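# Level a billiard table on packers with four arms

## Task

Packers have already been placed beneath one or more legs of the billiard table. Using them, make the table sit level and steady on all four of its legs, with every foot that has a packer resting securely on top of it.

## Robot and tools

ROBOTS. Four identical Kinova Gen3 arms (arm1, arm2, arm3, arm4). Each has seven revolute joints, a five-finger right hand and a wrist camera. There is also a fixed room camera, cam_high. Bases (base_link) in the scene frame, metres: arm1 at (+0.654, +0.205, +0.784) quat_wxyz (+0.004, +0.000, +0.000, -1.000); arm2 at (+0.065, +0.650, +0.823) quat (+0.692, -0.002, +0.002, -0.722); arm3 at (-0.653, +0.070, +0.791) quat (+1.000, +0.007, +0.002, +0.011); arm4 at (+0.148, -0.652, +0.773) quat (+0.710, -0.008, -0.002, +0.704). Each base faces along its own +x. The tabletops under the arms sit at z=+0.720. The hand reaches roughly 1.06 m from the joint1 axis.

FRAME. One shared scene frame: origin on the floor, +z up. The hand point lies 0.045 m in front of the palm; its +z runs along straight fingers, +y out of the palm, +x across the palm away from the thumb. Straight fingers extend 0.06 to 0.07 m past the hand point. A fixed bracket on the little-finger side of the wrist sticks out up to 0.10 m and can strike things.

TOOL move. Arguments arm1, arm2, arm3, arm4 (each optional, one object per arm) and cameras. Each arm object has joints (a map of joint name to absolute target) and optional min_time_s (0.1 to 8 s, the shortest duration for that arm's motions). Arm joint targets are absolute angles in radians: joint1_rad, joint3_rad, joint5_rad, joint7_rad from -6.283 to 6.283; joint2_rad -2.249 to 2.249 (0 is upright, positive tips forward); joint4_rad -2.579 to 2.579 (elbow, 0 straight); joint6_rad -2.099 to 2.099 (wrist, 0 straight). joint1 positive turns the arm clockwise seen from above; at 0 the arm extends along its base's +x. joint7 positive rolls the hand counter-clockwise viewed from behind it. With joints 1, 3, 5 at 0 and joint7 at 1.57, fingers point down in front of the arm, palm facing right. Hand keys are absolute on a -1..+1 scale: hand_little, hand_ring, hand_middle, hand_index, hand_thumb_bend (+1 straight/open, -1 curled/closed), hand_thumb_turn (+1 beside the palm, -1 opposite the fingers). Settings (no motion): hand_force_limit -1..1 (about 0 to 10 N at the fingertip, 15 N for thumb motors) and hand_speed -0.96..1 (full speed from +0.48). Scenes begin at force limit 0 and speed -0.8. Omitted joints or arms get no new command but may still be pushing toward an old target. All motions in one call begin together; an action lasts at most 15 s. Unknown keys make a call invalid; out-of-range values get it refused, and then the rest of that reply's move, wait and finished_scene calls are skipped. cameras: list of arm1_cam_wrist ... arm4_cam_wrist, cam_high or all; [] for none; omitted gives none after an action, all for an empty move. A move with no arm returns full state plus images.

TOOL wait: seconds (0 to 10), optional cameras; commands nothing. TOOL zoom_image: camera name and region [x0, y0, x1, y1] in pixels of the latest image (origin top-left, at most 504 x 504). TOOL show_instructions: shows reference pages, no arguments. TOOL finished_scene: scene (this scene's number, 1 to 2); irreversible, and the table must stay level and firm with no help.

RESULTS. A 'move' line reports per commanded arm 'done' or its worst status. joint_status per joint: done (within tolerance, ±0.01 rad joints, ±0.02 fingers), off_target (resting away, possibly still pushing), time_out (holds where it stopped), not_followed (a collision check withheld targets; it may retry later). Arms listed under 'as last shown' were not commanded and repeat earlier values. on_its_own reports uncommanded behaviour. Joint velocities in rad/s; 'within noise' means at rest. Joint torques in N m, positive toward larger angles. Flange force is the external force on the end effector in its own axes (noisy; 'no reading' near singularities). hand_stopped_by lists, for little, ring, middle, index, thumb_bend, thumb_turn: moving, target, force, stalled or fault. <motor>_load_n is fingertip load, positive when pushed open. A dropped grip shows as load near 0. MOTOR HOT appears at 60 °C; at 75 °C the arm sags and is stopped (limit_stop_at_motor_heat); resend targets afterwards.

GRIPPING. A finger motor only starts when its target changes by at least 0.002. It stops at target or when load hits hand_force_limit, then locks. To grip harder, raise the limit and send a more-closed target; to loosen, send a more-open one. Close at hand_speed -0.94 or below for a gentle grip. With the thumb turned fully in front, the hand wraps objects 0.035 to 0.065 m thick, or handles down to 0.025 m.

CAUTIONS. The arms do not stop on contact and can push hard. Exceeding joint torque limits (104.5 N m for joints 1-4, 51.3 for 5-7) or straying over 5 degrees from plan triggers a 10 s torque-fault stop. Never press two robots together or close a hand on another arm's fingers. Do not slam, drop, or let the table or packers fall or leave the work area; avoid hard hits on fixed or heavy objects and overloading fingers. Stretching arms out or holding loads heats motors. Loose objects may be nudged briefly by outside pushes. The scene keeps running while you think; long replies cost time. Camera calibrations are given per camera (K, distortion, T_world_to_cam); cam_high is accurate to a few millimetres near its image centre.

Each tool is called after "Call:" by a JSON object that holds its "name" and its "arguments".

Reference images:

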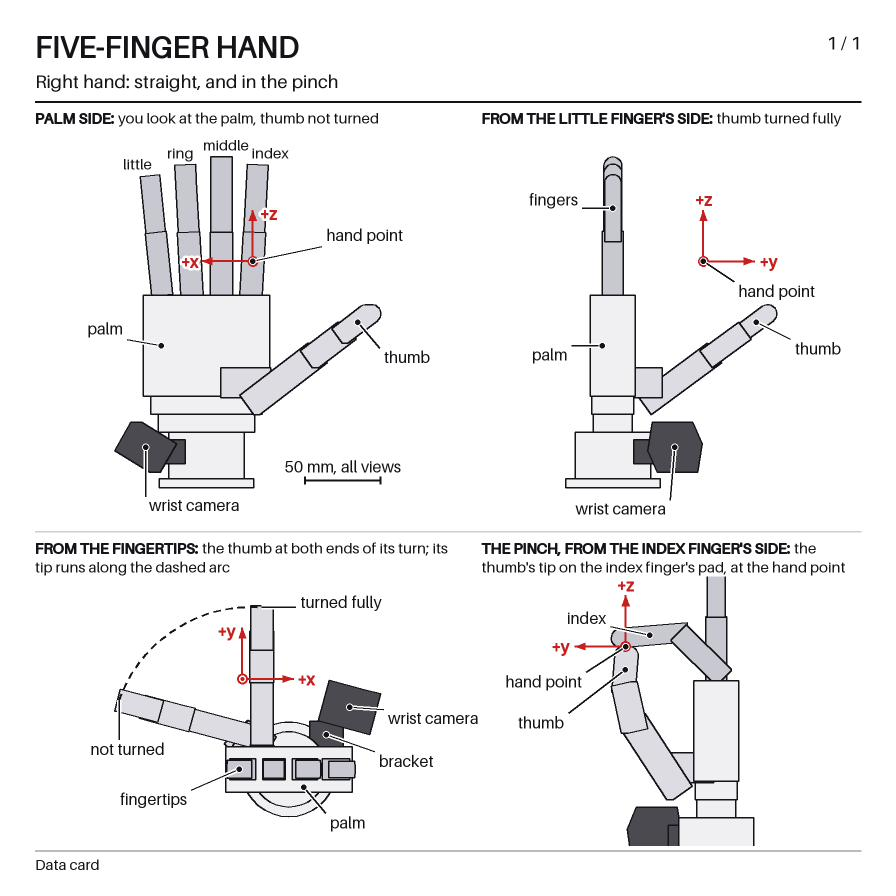

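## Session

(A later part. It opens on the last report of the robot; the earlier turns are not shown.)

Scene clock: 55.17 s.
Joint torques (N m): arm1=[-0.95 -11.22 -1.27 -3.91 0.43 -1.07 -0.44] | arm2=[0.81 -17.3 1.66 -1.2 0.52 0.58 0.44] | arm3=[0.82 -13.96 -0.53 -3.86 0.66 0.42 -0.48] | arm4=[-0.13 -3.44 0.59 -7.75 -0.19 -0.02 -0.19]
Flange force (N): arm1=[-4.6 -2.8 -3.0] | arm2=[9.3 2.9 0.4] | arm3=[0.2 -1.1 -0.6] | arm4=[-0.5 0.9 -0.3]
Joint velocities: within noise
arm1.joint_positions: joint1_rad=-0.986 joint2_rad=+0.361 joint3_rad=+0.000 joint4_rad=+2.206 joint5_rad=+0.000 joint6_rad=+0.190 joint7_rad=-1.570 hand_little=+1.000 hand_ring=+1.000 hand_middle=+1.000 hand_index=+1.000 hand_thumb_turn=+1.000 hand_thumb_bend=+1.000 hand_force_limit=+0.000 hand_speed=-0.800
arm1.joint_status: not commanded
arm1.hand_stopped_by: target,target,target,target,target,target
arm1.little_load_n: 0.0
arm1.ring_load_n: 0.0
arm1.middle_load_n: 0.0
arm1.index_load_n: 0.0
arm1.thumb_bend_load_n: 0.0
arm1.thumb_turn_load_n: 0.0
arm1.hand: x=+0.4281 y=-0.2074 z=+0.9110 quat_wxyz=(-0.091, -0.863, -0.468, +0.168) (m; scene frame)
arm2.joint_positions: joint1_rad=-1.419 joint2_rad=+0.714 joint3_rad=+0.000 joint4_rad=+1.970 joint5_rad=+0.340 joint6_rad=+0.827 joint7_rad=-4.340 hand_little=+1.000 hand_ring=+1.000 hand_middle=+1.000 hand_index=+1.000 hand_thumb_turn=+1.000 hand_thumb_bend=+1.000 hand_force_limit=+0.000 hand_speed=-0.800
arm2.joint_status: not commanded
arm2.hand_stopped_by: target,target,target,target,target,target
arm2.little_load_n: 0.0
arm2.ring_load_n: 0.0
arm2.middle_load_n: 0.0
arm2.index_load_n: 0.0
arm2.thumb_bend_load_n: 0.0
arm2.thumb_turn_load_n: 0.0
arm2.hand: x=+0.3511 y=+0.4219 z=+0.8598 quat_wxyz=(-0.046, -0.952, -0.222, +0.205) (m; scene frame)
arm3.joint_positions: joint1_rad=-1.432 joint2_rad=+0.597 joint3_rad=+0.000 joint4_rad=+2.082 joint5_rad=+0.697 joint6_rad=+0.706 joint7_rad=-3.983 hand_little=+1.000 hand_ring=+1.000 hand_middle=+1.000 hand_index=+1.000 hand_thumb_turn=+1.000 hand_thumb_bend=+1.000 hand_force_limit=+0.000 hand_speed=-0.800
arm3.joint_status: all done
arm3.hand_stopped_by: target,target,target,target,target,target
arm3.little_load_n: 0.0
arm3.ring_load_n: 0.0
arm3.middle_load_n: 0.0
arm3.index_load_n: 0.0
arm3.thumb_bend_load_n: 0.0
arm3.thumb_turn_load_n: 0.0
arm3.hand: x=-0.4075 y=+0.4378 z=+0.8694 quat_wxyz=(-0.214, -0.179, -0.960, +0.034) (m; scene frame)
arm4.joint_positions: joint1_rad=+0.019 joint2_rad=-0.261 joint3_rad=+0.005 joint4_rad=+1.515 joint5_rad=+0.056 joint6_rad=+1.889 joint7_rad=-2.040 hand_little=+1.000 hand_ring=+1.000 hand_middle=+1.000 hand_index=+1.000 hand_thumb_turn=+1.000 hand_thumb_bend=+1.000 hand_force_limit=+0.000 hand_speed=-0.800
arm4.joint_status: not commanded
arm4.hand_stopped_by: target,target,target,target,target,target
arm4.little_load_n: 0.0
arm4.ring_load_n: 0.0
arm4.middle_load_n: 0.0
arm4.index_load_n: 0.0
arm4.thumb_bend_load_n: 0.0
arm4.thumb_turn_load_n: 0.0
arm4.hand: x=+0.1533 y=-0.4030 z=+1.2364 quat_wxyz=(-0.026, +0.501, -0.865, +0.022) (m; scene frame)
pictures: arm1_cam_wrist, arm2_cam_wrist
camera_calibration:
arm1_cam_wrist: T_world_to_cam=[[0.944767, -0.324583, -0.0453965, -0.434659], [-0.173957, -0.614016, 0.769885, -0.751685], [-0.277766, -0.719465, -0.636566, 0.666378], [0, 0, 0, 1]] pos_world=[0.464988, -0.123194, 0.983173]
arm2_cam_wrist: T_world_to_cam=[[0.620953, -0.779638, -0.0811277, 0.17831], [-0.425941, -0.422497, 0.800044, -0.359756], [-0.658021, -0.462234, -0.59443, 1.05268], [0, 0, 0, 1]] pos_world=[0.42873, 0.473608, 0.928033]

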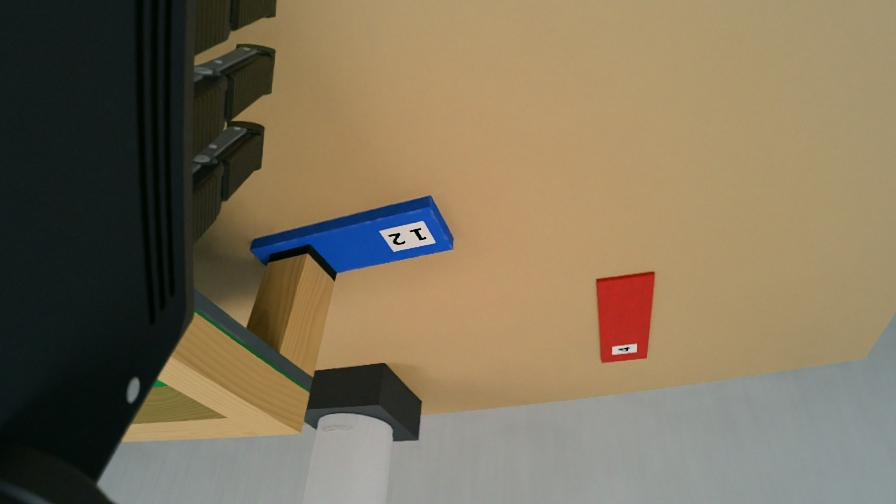

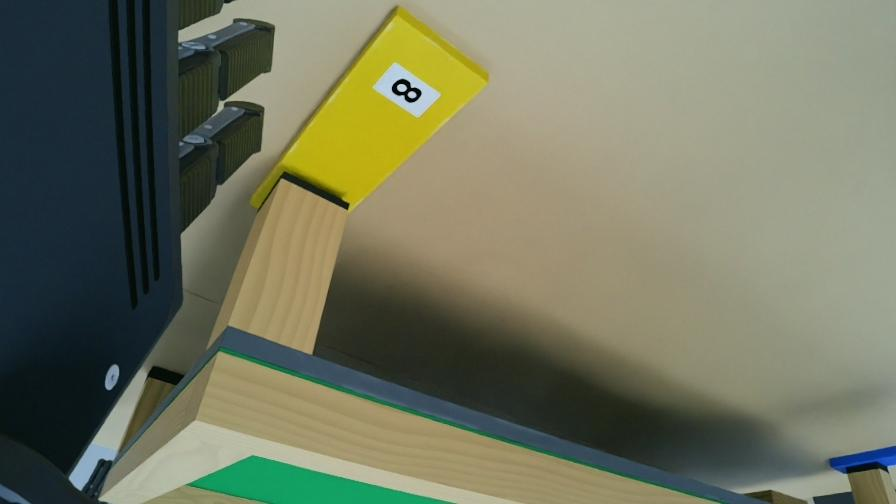

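Call:
{"name": "move", "arguments": {"arm1": {"joints":{"joint1_rad":-1.43,"joint2_rad":0.2,"joint3_rad":0.0,"joint4_rad":2.2,"joint5_rad":-0.7,"joint6_rad":-0.7,"joint7_rad":-1.0},"min_time_s":3}, "cameras": []}}

Call:
{"name": "move", "arguments": {"arm1": {"joints":{"joint1_rad":-1.43,"joint2_rad":1.159,"joint4_rad":2.412,"joint5_rad":-1.4,"joint6_rad":-1.648,"joint7_rad":-0.423},"min_time_s":4}, "cameras": ["cam_high","arm1_cam_wrist"]}}

Scene clock: 87.27 s.
Joint torques (N m): arm1=[-0.93 -10.55 -1.12 -6.22 1.1 -2.23 -0.46] | arm2=[0.79 -17.36 1.6 -1.15 0.53 0.59 0.47] | arm3=[0.85 -13.97 -0.65 -3.88 0.69 0.37 -0.45] | arm4=[-0.11 -3.44 0.6 -7.74 -0.19 -0.01 -0.18]
Flange force (N): arm1=[-8.4 -0.1 1.0] | arm2=[9.5 3.0 0.5] | arm3=[0.3 -1.2 -0.6] | arm4=[-0.5 1.0 -0.3]
move: arm1 done
Joint velocities: within noise
arm1.joint_positions: joint1_rad=-1.430 joint2_rad=+0.200 joint3_rad=+0.000 joint4_rad=+2.200 joint5_rad=-0.700 joint6_rad=-0.700 joint7_rad=-1.000 hand_little=+1.000 hand_ring=+1.000 hand_middle=+1.000 hand_index=+1.000 hand_thumb_turn=+1.000 hand_thumb_bend=+1.000 hand_force_limit=+0.000 hand_speed=-0.800
arm1.joint_status: all done
arm1.hand_stopped_by: target,target,target,target,target,target
arm1.little_load_n: 0.0
arm1.ring_load_n: 0.0
arm1.middle_load_n: 0.0
arm1.index_load_n: 0.0
arm1.thumb_bend_load_n: 0.0
arm1.thumb_turn_load_n: 0.0
arm1.hand: x=+0.4704 y=-0.3874 z=+1.1976 quat_wxyz=(-0.266, -0.668, -0.412, +0.560) (m; scene frame)
arm2, arm3, arm4: as last shown
pictures: none
No camera images: "cameras" was empty.

Scene clock: 91.60 s.
Joint torques (N m): arm1=[-0.92 -13.63 1.2 4.41 -0.52 -2.33 -0.49] | arm2=[0.75 -17.33 1.53 -1.14 0.52 0.59 0.44] | arm3=[0.82 -13.96 -0.59 -3.86 0.7 0.39 -0.42] | arm4=[-0.12 -3.42 0.58 -7.74 -0.2 -0.01 -0.18]
Flange force (N): arm1=[-7.1 -2.1 4.8] | arm2=[9.4 3.2 0.4] | arm3=[0.3 -1.2 -0.6] | arm4=[-0.4 0.9 -0.3]
move: arm1 done
Joint velocities: within noise
arm1.joint_positions: joint1_rad=-1.430 joint2_rad=+1.159 joint3_rad=+0.000 joint4_rad=+2.412 joint5_rad=-1.400 joint6_rad=-1.648 joint7_rad=-0.423 hand_little=+1.000 hand_ring=+1.000 hand_middle=+1.000 hand_index=+1.000 hand_thumb_turn=+1.000 hand_thumb_bend=+1.000 hand_force_limit=+0.000 hand_speed=-0.800
arm1.joint_status: all done
arm1.hand_stopped_by: target,target,target,target,target,target
arm1.little_load_n: 0.0
arm1.ring_load_n: -0.5
arm1.middle_load_n: 0.0
arm1.index_load_n: 0.0
arm1.thumb_bend_load_n: 0.0
arm1.thumb_turn_load_n: -0.5
arm1.hand: x=+0.2763 y=-0.0922 z=+0.8907 quat_wxyz=(+0.486, -0.486, -0.513, +0.513) (m; scene frame)
arm2, arm3, arm4: as last shown
pictures: arm1_cam_wrist, cam_high
camera_calibration:
arm1_cam_wrist: T_world_to_cam=[[0.0369048, 0.24479, -0.968874, 0.871207], [0.530582, -0.82639, -0.188581, -0.0523828], [-0.84683, -0.507107, -0.160379, 0.446847], [0, 0, 0, 1]] pos_world=[0.374045, -0.0299516, 0.905876]

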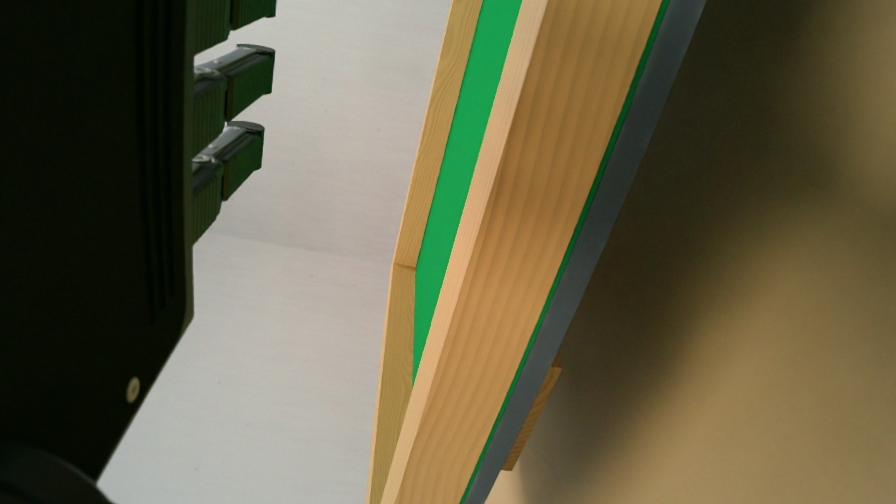

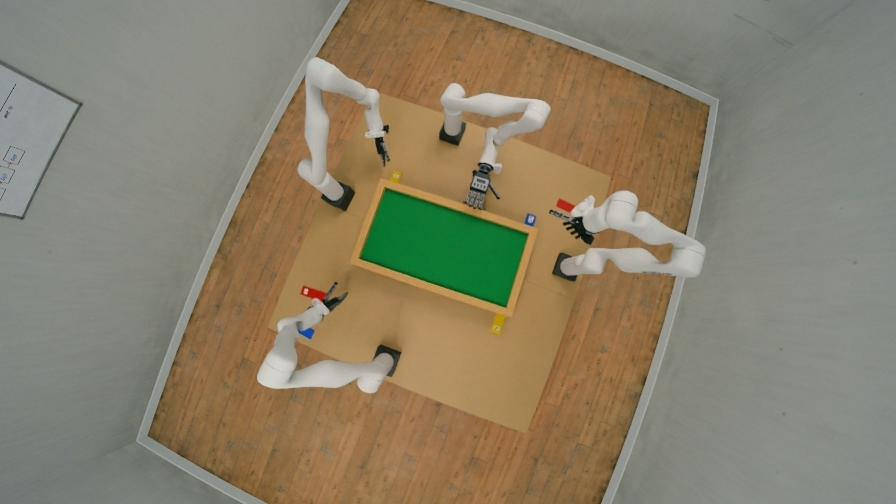

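Call:
{"name": "move", "arguments": {"arm1": {"joints":{"joint1_rad":-1.569,"joint2_rad":1.171,"joint4_rad":2.433,"joint5_rad":-1.526,"joint6_rad":-1.593,"joint7_rad":-0.462},"min_time_s":2}, "cameras": []}}

Call:
{"name": "move", "arguments": {"arm1": {"joints":{"joint1_rad":-1.569,"joint2_rad":1.583,"joint4_rad":2.143,"joint5_rad":-1.529,"joint6_rad":-1.598,"joint7_rad":-0.584},"min_time_s":3}, "cameras": ["cam_high","arm1_cam_wrist"]}}

Scene clock: 96.13 s.
Joint torques (N m): arm1=[-0.93 -13.17 1.19 4.98 -0.61 -2.28 -0.48] | arm2=[0.84 -17.31 1.58 -1.15 0.51 0.6 0.43] | arm3=[0.79 -13.95 -0.52 -3.9 0.68 0.42 -0.45] | arm4=[-0.1 -3.44 0.64 -7.76 -0.22 -0.02 -0.19]
Flange force (N): arm1=[-7.8 -2.0 4.1] | arm2=[9.4 3.0 0.4] | arm3=[0.2 -1.3 -0.6] | arm4=[-0.4 1.0 -0.2]
move: arm1 done
Joint velocities: within noise
arm1.joint_positions: joint1_rad=-1.569 joint2_rad=+1.171 joint3_rad=+0.000 joint4_rad=+2.433 joint5_rad=-1.526 joint6_rad=-1.593 joint7_rad=-0.462 hand_little=+1.000 hand_ring=+1.000 hand_middle=+1.000 hand_index=+1.000 hand_thumb_turn=+1.000 hand_thumb_bend=+1.000 hand_force_limit=+0.000 hand_speed=-0.800
arm1.joint_status: all done
arm1.hand_stopped_by: target,target,target,target,target,target
arm1.little_load_n: 0.0
arm1.ring_load_n: 0.0
arm1.middle_load_n: 0.0
arm1.index_load_n: 0.0
arm1.thumb_bend_load_n: 0.0
arm1.thumb_turn_load_n: 0.0
arm1.hand: x=+0.3115 y=-0.0911 z=+0.8907 quat_wxyz=(+0.486, -0.486, -0.514, +0.514) (m; scene frame)
arm2, arm3, arm4: as last shown
arm2.middle_load_n: -0.5
arm3.index_load_n: -0.5
pictures: none
No camera images: "cameras" was empty.

Scene clock: 99.43 s.
Joint torques (N m): arm1=[-0.94 -13.77 1.44 5.82 -0.86 -2.14 -0.51] | arm2=[0.84 -17.27 1.56 -1.13 0.53 0.56 0.43] | arm3=[0.81 -13.87 -0.58 -3.86 0.69 0.33 -0.44] | arm4=[-0.13 -3.44 0.6 -7.77 -0.21 -0.02 -0.19]
Flange force (N): arm1=[-6.6 1.2 4.0] | arm2=[9.4 3.1 0.2] | arm3=[0.2 -1.2 -1.0] | arm4=[-0.4 0.9 -0.2]
move: arm1 done
Joint velocities: within noise
arm1.joint_positions: joint1_rad=-1.569 joint2_rad=+1.583 joint3_rad=+0.000 joint4_rad=+2.143 joint5_rad=-1.529 joint6_rad=-1.598 joint7_rad=-0.584 hand_little=+1.000 hand_ring=+1.000 hand_middle=+1.000 hand_index=+1.000 hand_thumb_turn=+1.000 hand_thumb_bend=+1.000 hand_force_limit=+0.000 hand_speed=-0.800
arm1.joint_status: all done
arm1.hand_stopped_by: target,target,target,target,target,target
arm1.little_load_n: 0.0
arm1.ring_load_n: 0.0
arm1.middle_load_n: 0.0
arm1.index_load_n: 0.0
arm1.thumb_bend_load_n: 0.0
arm1.thumb_turn_load_n: -0.5
arm1.hand: x=+0.3114 y=-0.0909 z=+0.7409 quat_wxyz=(+0.486, -0.486, -0.514, +0.514) (m; scene frame)
arm2, arm3, arm4: as last shown
arm2.middle_load_n: 0.0
arm3.ring_load_n: -0.5
arm3.index_load_n: 0.0
arm4.index_load_n: 0.5
arm4.thumb_bend_load_n: -0.5
pictures: arm1_cam_wrist, cam_high
camera_calibration:
arm1_cam_wrist: T_world_to_cam=[[0.0364648, 0.24494, -0.968852, 0.724481], [0.531864, -0.82554, -0.188691, -0.0983956], [-0.846044, -0.508417, -0.160378, 0.452848], [0, 0, 0, 1]] pos_world=[0.409045, -0.0284479, 0.755976]

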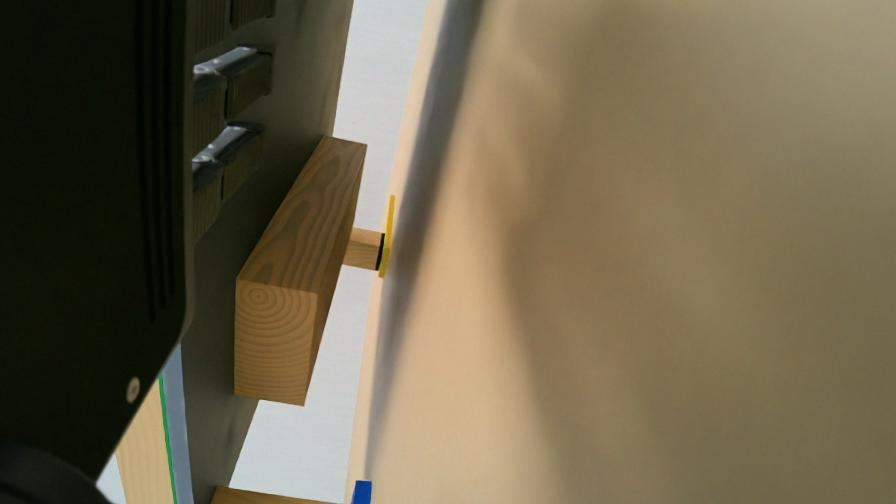

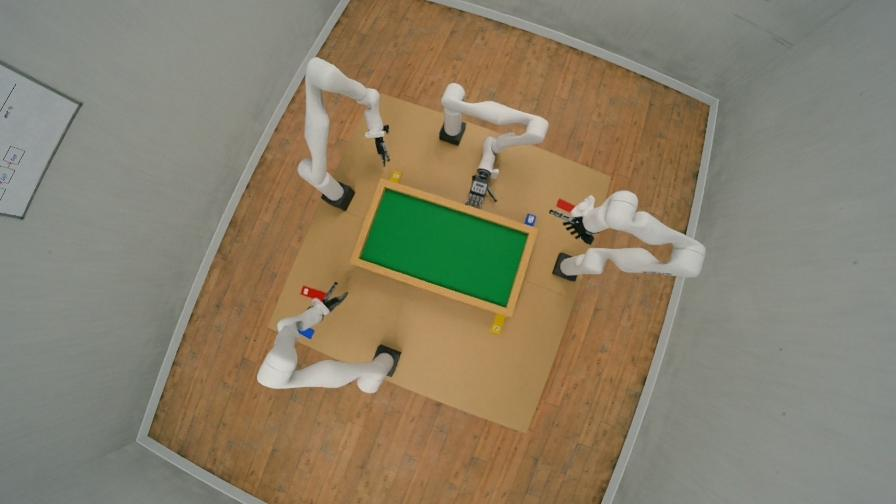

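Call:
{"name": "zoom_image", "arguments": {"camera": "arm1_cam_wrist", "region": [200, 80, 560, 504]}}

Call:
{"name": "zoom_image", "arguments": {"camera": "arm1_cam_wrist", "region": [340, 180, 420, 290]}}

Scaled by 1.189 from the camera's 896x504 image, which has a finer 1280x720 frame.

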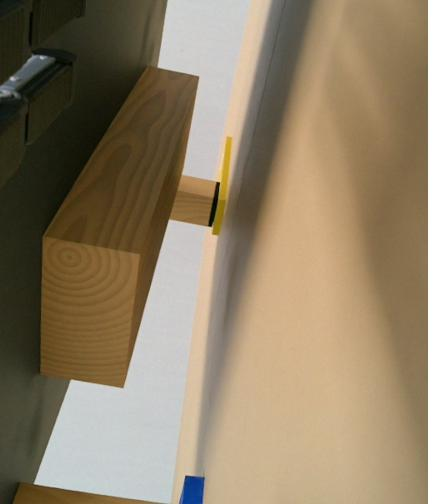

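Scaled by 4.582 from the camera's 896x504 image, which has a finer 1280x720 frame.

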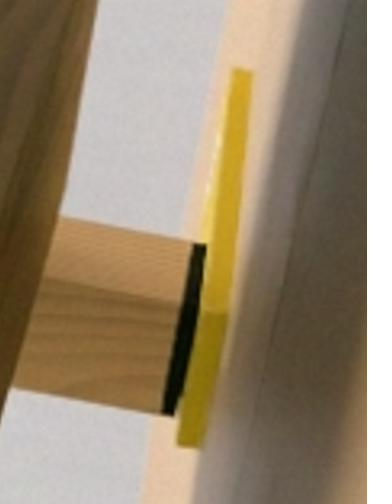

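Call:
{"name": "move", "arguments": {"arm1": {"joints":{"joint1_rad":-1.405,"joint2_rad":1.637,"joint4_rad":2.210,"joint5_rad":-1.408,"joint6_rad":-1.708,"joint7_rad":-0.694},"min_time_s":3}, "cameras": []}}

Call:
{"name": "move", "arguments": {"arm1": {"joints":{"joint1_rad":-1.158,"joint2_rad":1.592,"joint4_rad":2.154,"joint5_rad":-1.183,"joint6_rad":-1.826,"joint7_rad":-0.554},"min_time_s":3}, "cameras": ["arm1_cam_wrist"]}}

Scene clock: 105.97 s.
Joint torques (N m): arm1=[-0.91 -13.36 1.37 6.23 -1.04 -1.97 -0.48] | arm2=[0.79 -17.37 1.59 -1.18 0.53 0.56 0.41] | arm3=[0.75 -13.87 -0.62 -3.92 0.65 0.32 -0.46] | arm4=[-0.11 -3.42 0.62 -7.74 -0.21 0.01 -0.19]
Flange force (N): arm1=[-5.7 1.6 5.2] | arm2=[9.4 3.1 0.4] | arm3=[0.0 -1.3 -0.9] | arm4=[-0.4 1.0 -0.2]
move: arm1 done
Joint velocities: within noise
arm1.joint_positions: joint1_rad=-1.405 joint2_rad=+1.637 joint3_rad=+0.000 joint4_rad=+2.210 joint5_rad=-1.408 joint6_rad=-1.708 joint7_rad=-0.694 hand_little=+1.000 hand_ring=+1.000 hand_middle=+1.000 hand_index=+1.000 hand_thumb_turn=+1.000 hand_thumb_bend=+1.000 hand_force_limit=+0.000 hand_speed=-0.800
arm1.joint_status: all done
arm1.hand_stopped_by: target,target,target,target,target,target
arm1.little_load_n: 0.0
arm1.ring_load_n: 0.0
arm1.middle_load_n: 0.0
arm1.index_load_n: -0.5
arm1.thumb_bend_load_n: 0.0
arm1.thumb_turn_load_n: 0.0
arm1.hand: x=+0.2762 y=-0.0525 z=+0.7412 quat_wxyz=(+0.487, -0.486, -0.513, +0.513) (m; scene frame)
arm2, arm3, arm4: as last shown
arm3.ring_load_n: 0.0
arm4.index_load_n: 0.0
arm4.thumb_bend_load_n: 0.0
pictures: none
No camera images: "cameras" was empty.

Scene clock: 109.27 s.
Joint torques (N m): arm1=[-0.96 -14.65 1.18 4.95 -0.74 -2.16 -0.5] | arm2=[0.83 -17.37 1.63 -1.13 0.51 0.57 0.47] | arm3=[0.84 -13.9 -0.71 -3.85 0.71 0.38 -0.48] | arm4=[-0.14 -3.41 0.57 -7.72 -0.19 0 -0.2]
Flange force (N): arm1=[-4.0 1.2 6.0] | arm2=[9.6 3.0 0.4] | arm3=[0.2 -1.2 -0.7] | arm4=[-0.5 0.9 -0.3]
move: arm1 done
Joint velocities: within noise
arm1.joint_positions: joint1_rad=-1.158 joint2_rad=+1.592 joint3_rad=+0.000 joint4_rad=+2.154 joint5_rad=-1.183 joint6_rad=-1.826 joint7_rad=-0.554 hand_little=+1.000 hand_ring=+1.000 hand_middle=+1.000 hand_index=+1.000 hand_thumb_turn=+1.000 hand_thumb_bend=+1.000 hand_force_limit=+0.000 hand_speed=-0.800
arm1.joint_status: all done
arm1.hand_stopped_by: target,target,target,target,target,target
arm1.little_load_n: 0.0
arm1.ring_load_n: 0.0
arm1.middle_load_n: 0.0
arm1.index_load_n: 0.0
arm1.thumb_bend_load_n: 0.0
arm1.thumb_turn_load_n: -0.5
arm1.hand: x=+0.2166 y=-0.0561 z=+0.7407 quat_wxyz=(+0.486, -0.486, -0.514, +0.513) (m; scene frame)
arm2, arm3, arm4: as last shown
pictures: arm1_cam_wrist
camera_calibration:
arm1_cam_wrist: T_world_to_cam=[[0.0364153, 0.245096, -0.968815, 0.719331], [0.531686, -0.825611, -0.188883, -0.0190927], [-0.846159, -0.508227, -0.160379, 0.39022], [0, 0, 0, 1]] pos_world=[0.314145, 0.00625175, 0.755876]

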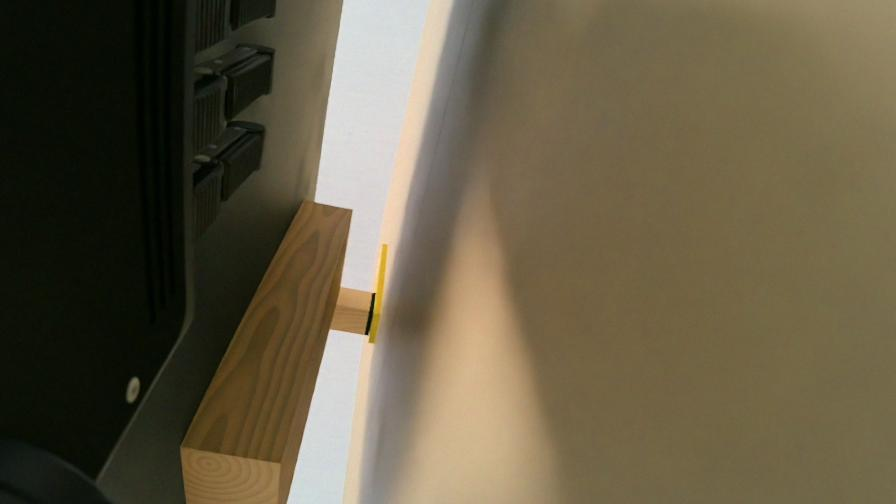

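Call:
{"name": "move", "arguments": {"arm1": {"joints":{"joint1_rad":-0.968,"joint2_rad":1.541,"joint4_rad":2.073,"joint5_rad":-0.976,"joint6_rad":-1.850,"joint7_rad":-0.387},"min_time_s":3}, "cameras": ["arm1_cam_wrist"]}}

Scene clock: 113.63 s.
Joint torques (N m): arm1=[-0.97 -15.89 0.94 3.71 -0.39 -2.36 -0.48] | arm2=[0.83 -17.3 1.59 -1.15 0.53 0.59 0.42] | arm3=[0.83 -13.85 -0.56 -3.89 0.71 0.37 -0.44] | arm4=[-0.09 -3.44 0.59 -7.74 -0.22 -0.01 -0.19]
Flange force (N): arm1=[-3.0 0.9 6.3] | arm2=[9.4 3.0 0.3] | arm3=[0.2 -1.3 -1.0] | arm4=[-0.5 1.0 -0.3]
move: arm1 done
Joint velocities: within noise
arm1.joint_positions: joint1_rad=-0.968 joint2_rad=+1.541 joint3_rad=+0.000 joint4_rad=+2.073 joint5_rad=-0.976 joint6_rad=-1.850 joint7_rad=-0.387 hand_little=+1.000 hand_ring=+1.000 hand_middle=+1.000 hand_index=+1.000 hand_thumb_turn=+1.000 hand_thumb_bend=+1.000 hand_force_limit=+0.000 hand_speed=-0.800
arm1.joint_status: all done
arm1.hand_stopped_by: target,target,target,target,target,target
arm1.little_load_n: 0.0
arm1.ring_load_n: 0.0
arm1.middle_load_n: 0.0
arm1.index_load_n: 0.0
arm1.thumb_bend_load_n: 0.0
arm1.thumb_turn_load_n: 0.0
arm1.hand: x=+0.1585 y=-0.0592 z=+0.7410 quat_wxyz=(+0.486, -0.486, -0.513, +0.514) (m; scene frame)
arm2, arm3, arm4: as last shown
pictures: arm1_cam_wrist
camera_calibration:
arm1_cam_wrist: T_world_to_cam=[[0.0360359, 0.244469, -0.968987, 0.722626], [0.53097, -0.826118, -0.188678, 0.00925133], [-0.846624, -0.507704, -0.159576, 0.339109], [0, 0, 0, 1]] pos_world=[0.256145, 0.0031497, 0.756074]

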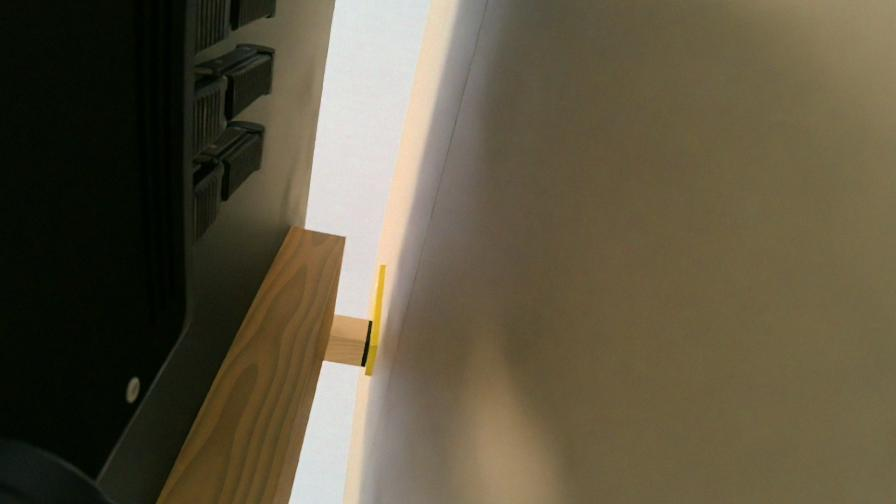

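Call:
{"name": "move", "arguments": {"arm4": {"joints":{"joint1_rad":1.292,"joint2_rad":0.3,"joint3_rad":0.0,"joint4_rad":2.2,"joint5_rad":-1.782,"joint6_rad":0.949,"joint7_rad":-3.245,"hand_thumb_turn":-1,"hand_index":0.3,"hand_middle":0.3,"hand_ring":0.3,"hand_little":0.3},"min_time_s":5}, "cameras": ["arm4_cam_wrist"]}}

Call:
{"name": "move", "arguments": {"arm4": {"joints":{"joint2_rad":0.674,"joint4_rad":2.381},"min_time_s":3}, "cameras": ["arm4_cam_wrist","cam_high"]}}

Scene clock: 133.07 s.
Joint torques (N m): arm1=[-0.96 -15.9 0.88 3.69 -0.4 -2.35 -0.49] | arm2=[0.83 -17.32 1.63 -1.18 0.54 0.56 0.48] | arm3=[0.77 -13.9 -0.59 -3.85 0.69 0.38 -0.45] | arm4=[0.02 -10.4 0.48 -7 -2.23 1.15 -0.17]
Flange force (N): arm1=[-2.9 0.9 6.4] | arm2=[9.5 2.9 0.3] | arm3=[0.1 -1.1 -0.8] | arm4=[-0.3 0.8 -0.1]
move: arm4 time_out
Joint velocities: within noise
arm1.joint_positions: joint1_rad=-0.968 joint2_rad=+1.541 joint3_rad=+0.000 joint4_rad=+2.073 joint5_rad=-0.976 joint6_rad=-1.850 joint7_rad=-0.387 hand_little=+1.000 hand_ring=+1.000 hand_middle=+1.000 hand_index=+1.000 hand_thumb_turn=+1.000 hand_thumb_bend=+1.000 hand_force_limit=+0.000 hand_speed=-0.800
arm1.joint_status: not commanded
arm1.hand_stopped_by: target,target,target,target,target,target
arm1.little_load_n: 0.0
arm1.ring_load_n: 0.0
arm1.middle_load_n: 0.0
arm1.index_load_n: 0.0
arm1.thumb_bend_load_n: 0.0
arm1.thumb_turn_load_n: 0.0
arm1.hand: x=+0.1585 y=-0.0592 z=+0.7410 quat_wxyz=(+0.486, -0.486, -0.513, +0.514) (m; scene frame)
arm2.joint_positions: joint1_rad=-1.419 joint2_rad=+0.714 joint3_rad=+0.000 joint4_rad=+1.970 joint5_rad=+0.340 joint6_rad=+0.827 joint7_rad=-4.340 hand_little=+1.000 hand_ring=+1.000 hand_middle=+1.000 hand_index=+1.000 hand_thumb_turn=+1.000 hand_thumb_bend=+1.000 hand_force_limit=+0.000 hand_speed=-0.800
arm2.joint_status: not commanded
arm2.hand_stopped_by: target,target,target,target,target,target
arm2.little_load_n: -0.5
arm2.ring_load_n: 0.0
arm2.middle_load_n: 0.0
arm2.index_load_n: 0.0
arm2.thumb_bend_load_n: 0.0
arm2.thumb_turn_load_n: 0.0
arm2.hand: x=+0.3511 y=+0.4219 z=+0.8598 quat_wxyz=(-0.046, -0.952, -0.222, +0.205) (m; scene frame)
arm3.joint_positions: joint1_rad=-1.432 joint2_rad=+0.597 joint3_rad=+0.000 joint4_rad=+2.082 joint5_rad=+0.697 joint6_rad=+0.706 joint7_rad=-3.983 hand_little=+1.000 hand_ring=+1.000 hand_middle=+1.000 hand_index=+1.000 hand_thumb_turn=+1.000 hand_thumb_bend=+1.000 hand_force_limit=+0.000 hand_speed=-0.800
arm3.joint_status: not commanded
arm3.hand_stopped_by: target,target,target,target,target,target
arm3.little_load_n: 0.0
arm3.ring_load_n: 0.0
arm3.middle_load_n: 0.0
arm3.index_load_n: 0.0
arm3.thumb_bend_load_n: 0.0
arm3.thumb_turn_load_n: 0.0
arm3.hand: x=-0.4075 y=+0.4378 z=+0.8694 quat_wxyz=(-0.214, -0.179, -0.960, +0.034) (m; scene frame)
arm4.joint_positions: joint1_rad=+1.007 joint2_rad=+0.174 joint3_rad=+0.001 joint4_rad=+2.047 joint5_rad=-1.371 joint6_rad=+1.159 joint7_rad=-2.976 hand_little=+0.300 hand_ring=+0.300 hand_middle=+0.300 hand_index=+0.300 hand_thumb_turn=-1.000 hand_thumb_bend=+1.000 hand_force_limit=+0.000 hand_speed=-0.800
arm4.joint_status: joint1_rad time_out (moved +0.988 of +1.273); joint2_rad time_out (moved +0.436 of +0.561); joint4_rad time_out (moved +0.532 of +0.685); joint5_rad time_out (moved -1.427 of -1.838); joint6_rad time_out (moved -0.730 of -0.940); joint7_rad time_out (moved -0.935 of -1.205); the others done
arm4.hand_stopped_by: target,target,target,target,target,target
arm4.little_load_n: 0.0
arm4.ring_load_n: 0.0
arm4.middle_load_n: 0.0
arm4.index_load_n: 0.0
arm4.thumb_bend_load_n: 0.0
arm4.thumb_turn_load_n: 0.0
arm4.hand: x=+0.3841 y=-0.2236 z=+1.1086 quat_wxyz=(+0.498, -0.610, -0.572, -0.230) (m; scene frame)
pictures: arm4_cam_wrist
joint command not followed: on one or more control steps a check withheld the commanded joint targets of the arm4 arm, and it was not sent them on those steps.
cause: the commanded joint targets, or the way to them, would bring a part of the robot too close to another arm (this arm's hand and a part of the arm1 arm, 13 mm apart when this arm was first held).
camera_calibration:
arm4_cam_wrist: T_world_to_cam=[[0.958596, 0.258552, -0.119351, -0.171661], [0.159861, -0.835427, -0.525839, 0.327212], [-0.235665, 0.484988, -0.842169, 1.2448], [0, 0, 0, 1]] pos_world=[0.4056, -0.285966, 1.1999]

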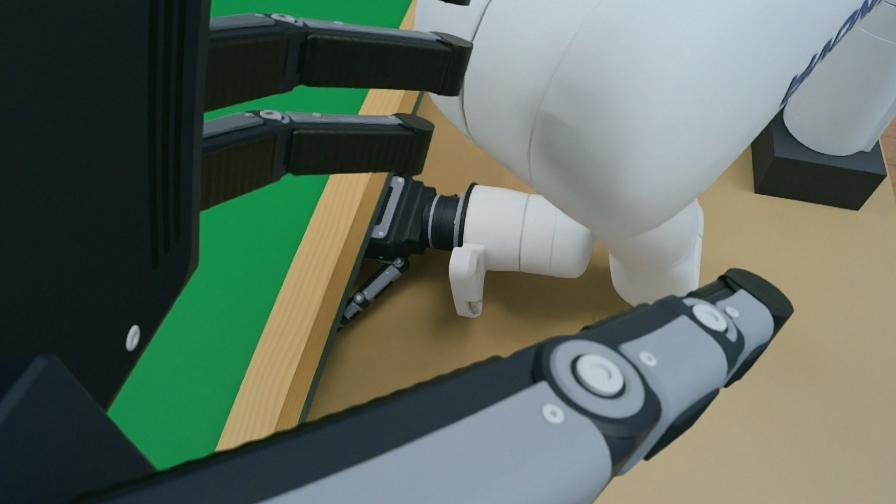

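not run: a stop came earlier in this reply.

Call:
{"name": "move", "arguments": {"arm4": {"joints":{"joint1_rad":1.292,"joint2_rad":-0.2,"joint3_rad":0.0,"joint4_rad":1.9,"joint5_rad":-1.782,"joint6_rad":0.949,"joint7_rad":-3.245},"min_time_s":4}, "cameras": ["cam_high"]}}

Call:
{"name": "move", "arguments": {"arm4": {"joints":{"joint2_rad":0.674,"joint4_rad":2.381},"min_time_s":4}, "cameras": ["arm4_cam_wrist","cam_high"]}}

Scene clock: 139.03 s.
Joint torques (N m): arm1=[-0.95 -15.89 0.92 3.65 -0.41 -2.35 -0.5] | arm2=[0.77 -17.36 1.61 -1.16 0.53 0.61 0.5] | arm3=[0.81 -14 -0.67 -3.99 0.7 0.34 -0.49] | arm4=[-0.06 -5.86 1.12 -9.61 -2.44 0.52 -0.16]
Flange force (N): arm1=[-2.9 0.8 6.3] | arm2=[9.5 2.9 0.6] | arm3=[0.2 -1.4 -0.6] | arm4=[0.0 0.0 1.1]
move: arm4 done
Joint velocities: within noise
arm1, arm2, arm3: as last shown
arm1.thumb_turn_load_n: -0.5
arm2.little_load_n: 0.0
arm3.thumb_bend_load_n: -0.5
arm4.joint_positions: joint1_rad=+1.292 joint2_rad=-0.200 joint3_rad=+0.000 joint4_rad=+1.900 joint5_rad=-1.782 joint6_rad=+0.949 joint7_rad=-3.245 hand_little=+0.300 hand_ring=+0.300 hand_middle=+0.300 hand_index=+0.300 hand_thumb_turn=-1.000 hand_thumb_bend=+1.000 hand_force_limit=+0.000 hand_speed=-0.800
arm4.joint_status: all done
arm4.hand_stopped_by: target,target,target,target,target,target
arm4.little_load_n: 0.0
arm4.ring_load_n: 0.0
arm4.middle_load_n: 0.0
arm4.index_load_n: 0.0
arm4.thumb_bend_load_n: 0.0
arm4.thumb_turn_load_n: 0.0
arm4.hand: x=+0.5287 y=-0.3238 z=+1.4135 quat_wxyz=(+0.506, -0.610, -0.287, -0.538) (m; scene frame)
pictures: cam_high

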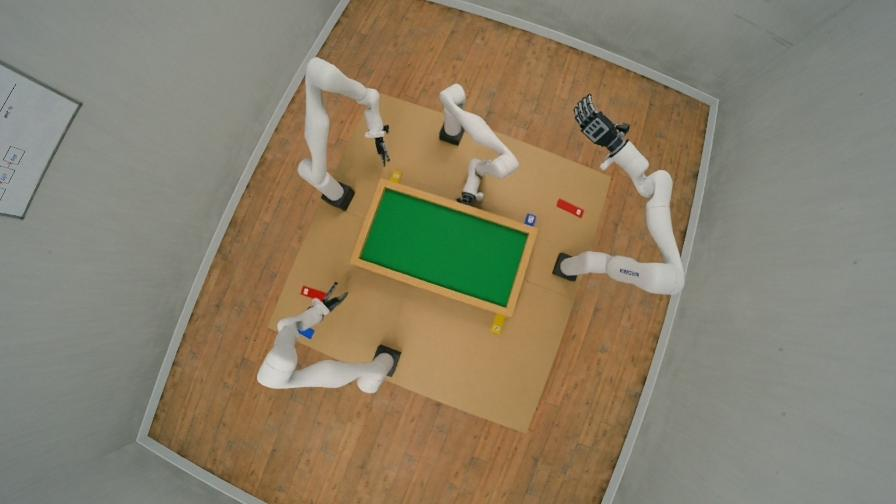

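Scene clock: 143.37 s.
Joint torques (N m): arm1=[-0.94 -15.88 0.9 3.67 -0.4 -2.35 -0.49] | arm2=[0.8 -17.4 1.62 -1.24 0.51 0.56 0.46] | arm3=[0.8 -13.98 -0.6 -3.91 0.68 0.36 -0.51] | arm4=[0.03 -13.16 -0.25 -1.15 -0.61 1.95 -0.22]
Flange force (N): arm1=[-2.9 0.8 6.3] | arm2=[9.4 2.9 0.6] | arm3=[0.1 -1.1 -0.7] | arm4=[1.1 1.0 -0.7]
move: arm4 done
Joint velocities: within noise
arm1, arm2, arm3: as last shown
arm1.thumb_turn_load_n: 0.0
arm2.thumb_bend_load_n: -0.5
arm3.index_load_n: -0.5
arm3.thumb_bend_load_n: 0.0
arm4.joint_positions: joint1_rad=+1.292 joint2_rad=+0.674 joint3_rad=+0.000 joint4_rad=+2.381 joint5_rad=-1.782 joint6_rad=+0.949 joint7_rad=-3.245 hand_little=+0.300 hand_ring=+0.300 hand_middle=+0.300 hand_index=+0.300 hand_thumb_turn=-1.000 hand_thumb_bend=+1.000 hand_force_limit=+0.000 hand_speed=-0.800
arm4.joint_status: all done
arm4.hand_stopped_by: target,target,target,target,target,target
arm4.little_load_n: 0.0
arm4.ring_load_n: 0.0
arm4.middle_load_n: 0.0
arm4.index_load_n: 0.0
arm4.thumb_bend_load_n: 0.0
arm4.thumb_turn_load_n: 0.5
arm4.hand: x=+0.4022 y=-0.3660 z=+0.8425 quat_wxyz=(+0.462, -0.887, -0.003, -0.006) (m; scene frame)
pictures: arm4_cam_wrist, cam_high
camera_calibration:
arm4_cam_wrist: T_world_to_cam=[[0.259938, -0.558473, -0.787744, 0.361138], [-0.803415, -0.577641, 0.144411, -0.0174369], [-0.535683, 0.595347, -0.598837, 1.05002], [0, 0, 0, 1]] pos_world=[0.454594, -0.433512, 0.915792]

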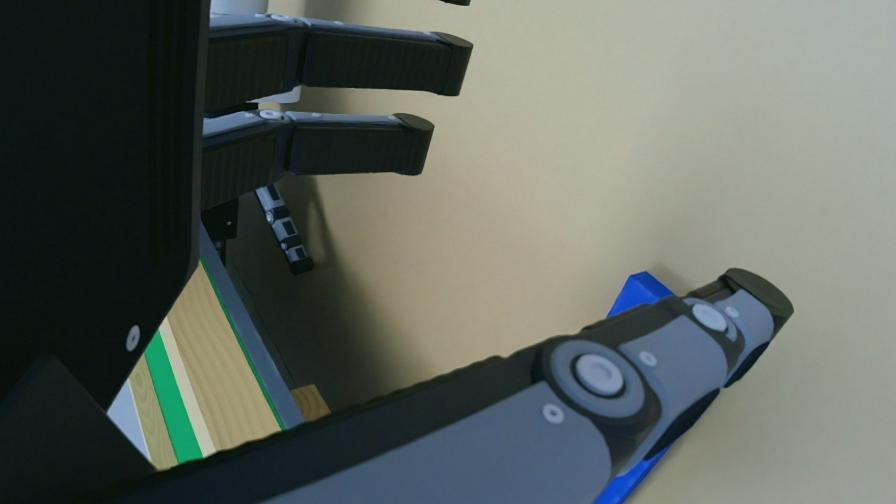

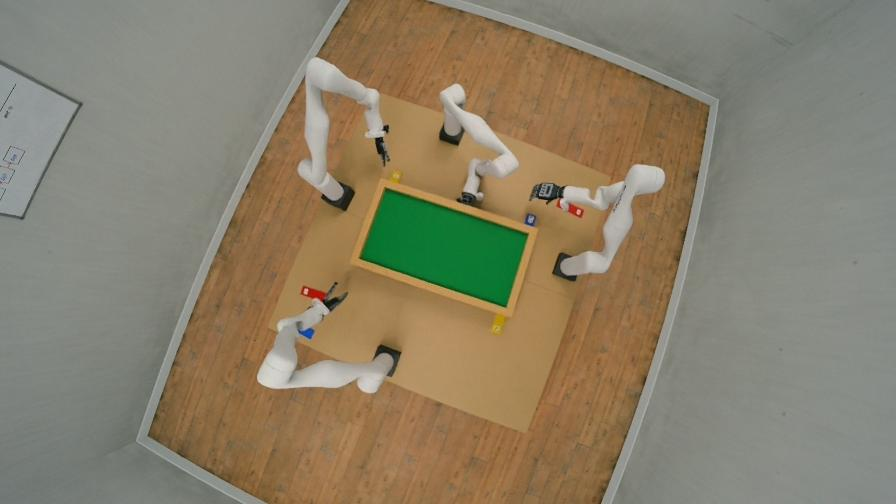

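Call:
{"name": "move", "arguments": {"arm4": {"joints":{"joint1_rad":1.319,"joint2_rad":1.011,"joint3_rad":0.0,"joint4_rad":2.350,"joint5_rad":-1.947,"joint6_rad":1.037,"joint7_rad":-2.895},"min_time_s":3}, "cameras": ["arm4_cam_wrist"]}}

Scene clock: 148.37 s.
Joint torques (N m): arm1=[-0.94 -15.89 0.94 3.71 -0.4 -2.35 -0.49] | arm2=[0.8 -17.37 1.65 -1.16 0.54 0.58 0.46] | arm3=[0.88 -13.84 -0.58 -4 0.61 0.34 -0.48] | arm4=[0.06 -14.93 -0.59 1.41 0.03 1.91 -0.21]
Flange force (N): arm1=[-3.0 1.0 6.3] | arm2=[9.5 3.0 0.4] | arm3=[0.2 -1.7 -0.8] | arm4=[0.8 1.1 -0.2]
move: arm4 done
Joint velocities: within noise
arm1, arm2, arm3: as last shown
arm1.ring_load_n: -0.5
arm1.thumb_turn_load_n: -0.5
arm2.thumb_bend_load_n: 0.0
arm3.index_load_n: 0.0
arm4.joint_positions: joint1_rad=+1.319 joint2_rad=+1.011 joint3_rad=+0.000 joint4_rad=+2.350 joint5_rad=-1.947 joint6_rad=+1.037 joint7_rad=-2.895 hand_little=+0.300 hand_ring=+0.300 hand_middle=+0.300 hand_index=+0.300 hand_thumb_turn=-1.000 hand_thumb_bend=+1.000 hand_force_limit=+0.000 hand_speed=-0.800
arm4.joint_status: all done
arm4.hand_stopped_by: target,target,target,target,target,target
arm4.little_load_n: 0.0
arm4.ring_load_n: 0.0
arm4.middle_load_n: 0.0
arm4.index_load_n: 0.0
arm4.thumb_bend_load_n: 0.0
arm4.thumb_turn_load_n: 0.0
arm4.hand: x=+0.4031 y=-0.3749 z=+0.7437 quat_wxyz=(+0.462, -0.887, -0.003, -0.006) (m; scene frame)
pictures: arm4_cam_wrist
camera_calibration:
arm4_cam_wrist: T_world_to_cam=[[0.259645, -0.558275, -0.78798, 0.278437], [-0.803118, -0.577948, 0.144837, -0.00818341], [-0.536271, 0.595235, -0.598422, 0.996628], [0, 0, 0, 1]] pos_world=[0.455595, -0.442512, 0.816993]

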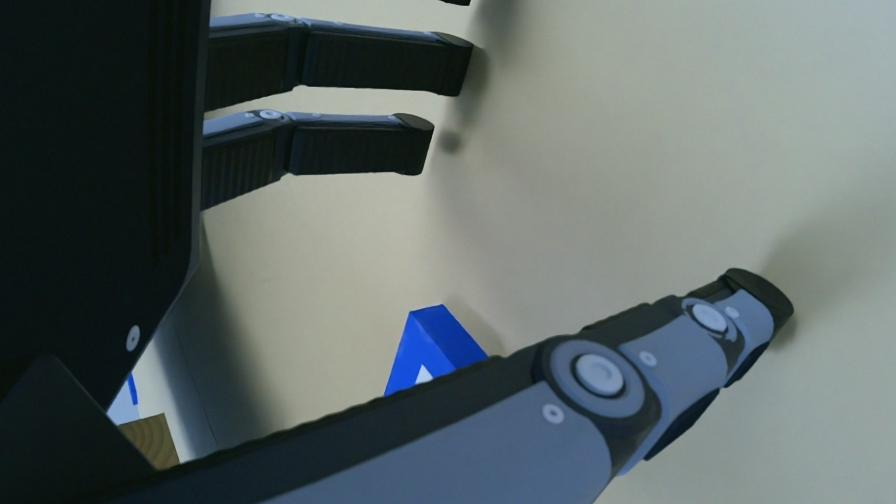

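Call:
{"name": "move", "arguments": {"arm4": {"joints":{"joint1_rad":1.242,"joint2_rad":1.105,"joint3_rad":0.0,"joint4_rad":2.559,"joint5_rad":-2.145,"joint6_rad":1.202,"joint7_rad":-2.609},"min_time_s":4}, "cameras": ["arm4_cam_wrist"]}}

Scene clock: 153.27 s.
Joint torques (N m): arm1=[-0.93 -15.9 0.92 3.68 -0.39 -2.34 -0.49] | arm2=[0.84 -17.33 1.62 -1.16 0.52 0.57 0.44] | arm3=[0.83 -14.01 -0.59 -3.88 0.67 0.36 -0.49] | arm4=[0.02 -13.72 -0.63 3.59 0.54 1.72 -0.24]
Flange force (N): arm1=[-2.9 0.9 6.2] | arm2=[9.5 3.0 0.3] | arm3=[0.3 -1.0 -0.6] | arm4=[0.4 1.7 -0.3]
move: arm4 done
Joint velocities: within noise
arm1, arm2, arm3: as last shown
arm1.ring_load_n: 0.0
arm1.index_load_n: -0.5
arm1.thumb_turn_load_n: 0.0
arm2.middle_load_n: -0.5
arm4.joint_positions: joint1_rad=+1.242 joint2_rad=+1.105 joint3_rad=+0.000 joint4_rad=+2.559 joint5_rad=-2.145 joint6_rad=+1.202 joint7_rad=-2.609 hand_little=+0.300 hand_ring=+0.300 hand_middle=+0.300 hand_index=+0.300 hand_thumb_turn=-1.000 hand_thumb_bend=+1.000 hand_force_limit=+0.000 hand_speed=-0.800
arm4.joint_status: all done
arm4.hand_stopped_by: target,target,target,target,target,target
arm4.little_load_n: 0.0
arm4.ring_load_n: 0.0
arm4.middle_load_n: 0.0
arm4.index_load_n: 0.0
arm4.thumb_bend_load_n: 0.0
arm4.thumb_turn_load_n: 0.0
arm4.hand: x=+0.3334 y=-0.3747 z=+0.7428 quat_wxyz=(+0.462, -0.887, -0.003, -0.006) (m; scene frame)
pictures: arm4_cam_wrist
camera_calibration:
arm4_cam_wrist: T_world_to_cam=[[0.260743, -0.557864, -0.787909, 0.29572], [-0.802947, -0.578437, 0.143831, -0.0634026], [-0.535994, 0.595146, -0.598758, 0.958606], [0, 0, 0, 1]] pos_world=[0.385791, -0.442213, 0.816093]

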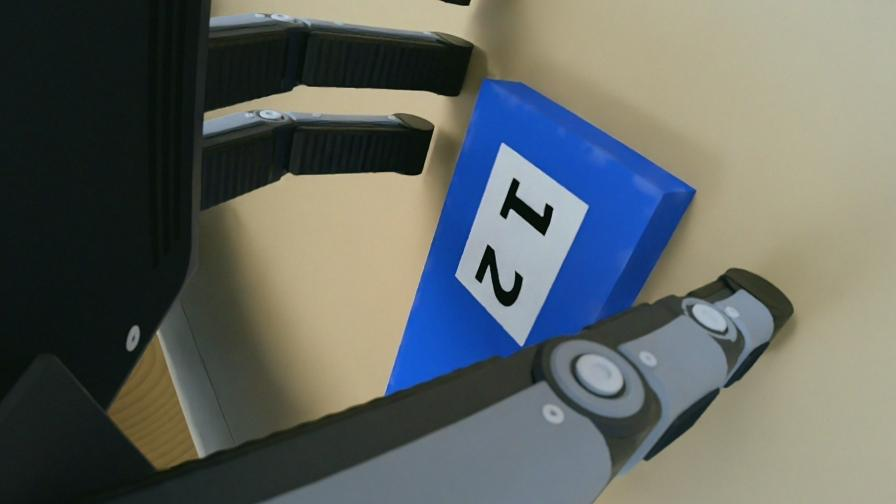

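Call:
{"name": "move", "arguments": {"arm1": {"joints":{"joint2_rad":1.517,"joint4_rad":2.096},"min_time_s":2}, "cameras": []}}

Call:
{"name": "move", "arguments": {"arm1": {"joints":{"joint2_rad":1.510,"joint4_rad":2.103},"min_time_s":2}, "cameras": ["arm2_cam_wrist"]}}

Scene clock: 156.17 s.
Joint torques (N m): arm1=[-0.94 -15.88 0.93 3.67 -0.41 -2.36 -0.48] | arm2=[0.81 -17.36 1.57 -1.18 0.55 0.58 0.44] | arm3=[0.76 -13.95 -0.53 -3.85 0.66 0.43 -0.46] | arm4=[0.09 -13.71 -0.64 3.62 0.57 1.72 -0.22]
Flange force (N): arm1=[-3.0 0.7 6.3] | arm2=[9.4 3.0 0.5] | arm3=[0.1 -1.1 -0.5] | arm4=[0.5 1.5 0.0]
move: arm1 done
Joint velocities: within noise
arm1.joint_positions: joint1_rad=-0.968 joint2_rad=+1.517 joint3_rad=+0.000 joint4_rad=+2.096 joint5_rad=-0.976 joint6_rad=-1.850 joint7_rad=-0.387 hand_little=+1.000 hand_ring=+1.000 hand_middle=+1.000 hand_index=+1.000 hand_thumb_turn=+1.000 hand_thumb_bend=+1.000 hand_force_limit=+0.000 hand_speed=-0.800
arm1.joint_status: all done
arm1.hand_stopped_by: target,target,target,target,target,target
arm1.little_load_n: 0.0
arm1.ring_load_n: 0.0
arm1.middle_load_n: 0.0
arm1.index_load_n: 0.0
arm1.thumb_bend_load_n: 0.0
arm1.thumb_turn_load_n: -0.5
arm1.hand: x=+0.1586 y=-0.0591 z=+0.7512 quat_wxyz=(+0.486, -0.486, -0.513, +0.514) (m; scene frame)
arm2, arm3, arm4: as last shown
arm2.middle_load_n: 0.0
arm2.thumb_turn_load_n: 0.5
pictures: none
No camera images: "cameras" was empty.

Scene clock: 158.47 s.
Joint torques (N m): arm1=[-0.95 -15.87 0.9 3.67 -0.4 -2.37 -0.48] | arm2=[0.84 -17.31 1.61 -1.16 0.54 0.6 0.46] | arm3=[0.86 -13.98 -0.62 -3.98 0.7 0.4 -0.47] | arm4=[0.05 -13.69 -0.62 3.63 0.55 1.7 -0.19]
Flange force (N): arm1=[-3.0 0.7 6.4] | arm2=[9.5 2.9 0.4] | arm3=[0.3 -1.5 -0.5] | arm4=[0.7 1.4 -0.2]
move: arm1 done
Joint velocities: within noise
arm1.joint_positions: joint1_rad=-0.968 joint2_rad=+1.510 joint3_rad=+0.000 joint4_rad=+2.103 joint5_rad=-0.976 joint6_rad=-1.850 joint7_rad=-0.387 hand_little=+1.000 hand_ring=+1.000 hand_middle=+1.000 hand_index=+1.000 hand_thumb_turn=+1.000 hand_thumb_bend=+1.000 hand_force_limit=+0.000 hand_speed=-0.800
arm1.joint_status: all done
arm1.hand_stopped_by: target,target,target,target,target,target
arm1.little_load_n: 0.0
arm1.ring_load_n: 0.0
arm1.middle_load_n: 0.0
arm1.index_load_n: 0.0
arm1.thumb_bend_load_n: 0.0
arm1.thumb_turn_load_n: 0.0
arm1.hand: x=+0.1587 y=-0.0590 z=+0.7541 quat_wxyz=(+0.486, -0.486, -0.513, +0.514) (m; scene frame)
arm2, arm3, arm4: as last shown
arm2.thumb_turn_load_n: 0.0
pictures: arm2_cam_wrist
camera_calibration:
arm2_cam_wrist: T_world_to_cam=[[0.620953, -0.779638, -0.0811277, 0.17831], [-0.425941, -0.422497, 0.800044, -0.359756], [-0.658021, -0.462234, -0.59443, 1.05268], [0, 0, 0, 1]] pos_world=[0.42873, 0.473608, 0.928033]

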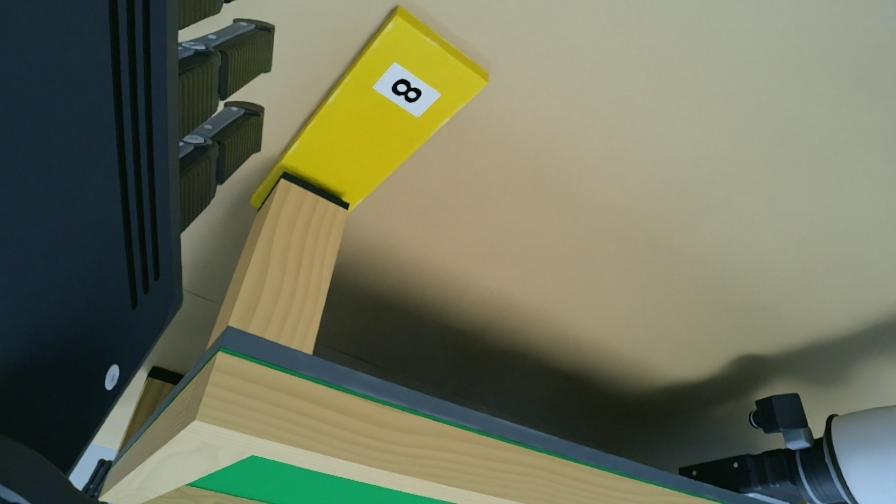

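Call:
{"name": "move", "arguments": {"arm1": {"joints":{"joint2_rad":1.505,"joint4_rad":2.108},"min_time_s":1.5}, "cameras": []}}

Call:
{"name": "move", "arguments": {"arm1": {"joints":{"joint2_rad":1.500,"joint4_rad":2.1125},"min_time_s":1.5}, "cameras": []}}

Scene clock: 160.93 s.
Joint torques (N m): arm1=[-1.2 -24.62 5.91 4.52 -3.42 -8.3 0.02] | arm2=[0.81 -17.32 1.61 -1.1 0.51 0.56 0.48] | arm3=[0.83 -13.95 -0.64 -3.94 0.63 0.34 -0.48] | arm4=[0.09 -13.72 -0.64 3.62 0.56 1.73 -0.21]
Flange force (N): arm1=[-4.5 23.3 11.6] | arm2=[9.6 3.1 0.2] | arm3=[0.2 -1.4 -0.6] | arm4=[0.5 1.5 0.0]
move: arm1 done
Joint velocities: within noise
arm1.joint_positions: joint1_rad=-0.968 joint2_rad=+1.505 joint3_rad=+0.000 joint4_rad=+2.108 joint5_rad=-0.976 joint6_rad=-1.850 joint7_rad=-0.387 hand_little=+1.000 hand_ring=+1.000 hand_middle=+1.000 hand_index=+1.000 hand_thumb_turn=+1.000 hand_thumb_bend=+1.000 hand_force_limit=+0.000 hand_speed=-0.800
arm1.joint_status: all done
arm1.hand_stopped_by: target,target,target,target,target,target
arm1.little_load_n: 0.0
arm1.ring_load_n: 0.0
arm1.middle_load_n: 0.0
arm1.index_load_n: -0.5
arm1.thumb_bend_load_n: 0.0
arm1.thumb_turn_load_n: -0.5
arm1.hand: x=+0.1587 y=-0.0589 z=+0.7562 quat_wxyz=(+0.486, -0.486, -0.513, +0.514) (m; scene frame)
arm2, arm3, arm4: as last shown
arm2.middle_load_n: -0.5
arm4.thumb_bend_load_n: -0.5
pictures: none
No camera images: "cameras" was empty.

Scene clock: 162.70 s.
Joint torques (N m): arm1=[-2.66 -34.83 10.74 4.41 -5.8 -14.79 0.36] | arm2=[0.8 -17.34 1.63 -1.12 0.52 0.54 0.48] | arm3=[0.88 -13.94 -0.59 -3.88 0.73 0.39 -0.42] | arm4=[0.07 -13.74 -0.63 3.6 0.57 1.71 -0.22]
Flange force (N): arm1=[-2.8 47.2 16.0] | arm2=[9.6 3.1 0.2] | arm3=[0.5 -1.3 -0.7] | arm4=[0.3 1.6 0.0]
move: arm1 done
Joint velocities: within noise
arm1.joint_positions: joint1_rad=-0.968 joint2_rad=+1.500 joint3_rad=+0.000 joint4_rad=+2.113 joint5_rad=-0.976 joint6_rad=-1.850 joint7_rad=-0.387 hand_little=+1.000 hand_ring=+1.000 hand_middle=+1.000 hand_index=+1.000 hand_thumb_turn=+1.000 hand_thumb_bend=+1.000 hand_force_limit=+0.000 hand_speed=-0.800
arm1.joint_status: all done
arm1.hand_stopped_by: target,target,target,target,target,target
arm1.little_load_n: 0.0
arm1.ring_load_n: 0.0
arm1.middle_load_n: 0.0
arm1.index_load_n: 0.0
arm1.thumb_bend_load_n: 0.0
arm1.thumb_turn_load_n: 0.0
arm1.hand: x=+0.1587 y=-0.0589 z=+0.7584 quat_wxyz=(+0.486, -0.486, -0.513, +0.514) (m; scene frame)
arm2.joint_positions: joint1_rad=-1.419 joint2_rad=+0.714 joint3_rad=+0.000 joint4_rad=+1.970 joint5_rad=+0.340 joint6_rad=+0.827 joint7_rad=-4.340 hand_little=+1.000 hand_ring=+1.000 hand_middle=+1.000 hand_index=+1.000 hand_thumb_turn=+1.000 hand_thumb_bend=+1.000 hand_force_limit=+0.000 hand_speed=-0.800
arm2.joint_status: not commanded
arm2.hand_stopped_by: target,target,target,target,target,target
arm2.little_load_n: 0.0
arm2.ring_load_n: 0.0
arm2.middle_load_n: 0.0
arm2.index_load_n: 0.0
arm2.thumb_bend_load_n: 0.0
arm2.thumb_turn_load_n: 0.0
arm2.hand: x=+0.3511 y=+0.4219 z=+0.8598 quat_wxyz=(-0.046, -0.952, -0.222, +0.205) (m; scene frame)
arm3.joint_positions: joint1_rad=-1.432 joint2_rad=+0.597 joint3_rad=+0.000 joint4_rad=+2.082 joint5_rad=+0.697 joint6_rad=+0.706 joint7_rad=-3.983 hand_little=+1.000 hand_ring=+1.000 hand_middle=+1.000 hand_index=+1.000 hand_thumb_turn=+1.000 hand_thumb_bend=+1.000 hand_force_limit=+0.000 hand_speed=-0.800
arm3.joint_status: not commanded
arm3.hand_stopped_by: target,target,target,target,target,target
arm3.little_load_n: 0.0
arm3.ring_load_n: 0.0
arm3.middle_load_n: 0.0
arm3.index_load_n: 0.0
arm3.thumb_bend_load_n: 0.0
arm3.thumb_turn_load_n: 0.0
arm3.hand: x=-0.4075 y=+0.4378 z=+0.8694 quat_wxyz=(-0.214, -0.179, -0.960, +0.034) (m; scene frame)
arm4: as last shown
arm4.thumb_bend_load_n: 0.0
pictures: none
No camera images: "cameras" was empty.


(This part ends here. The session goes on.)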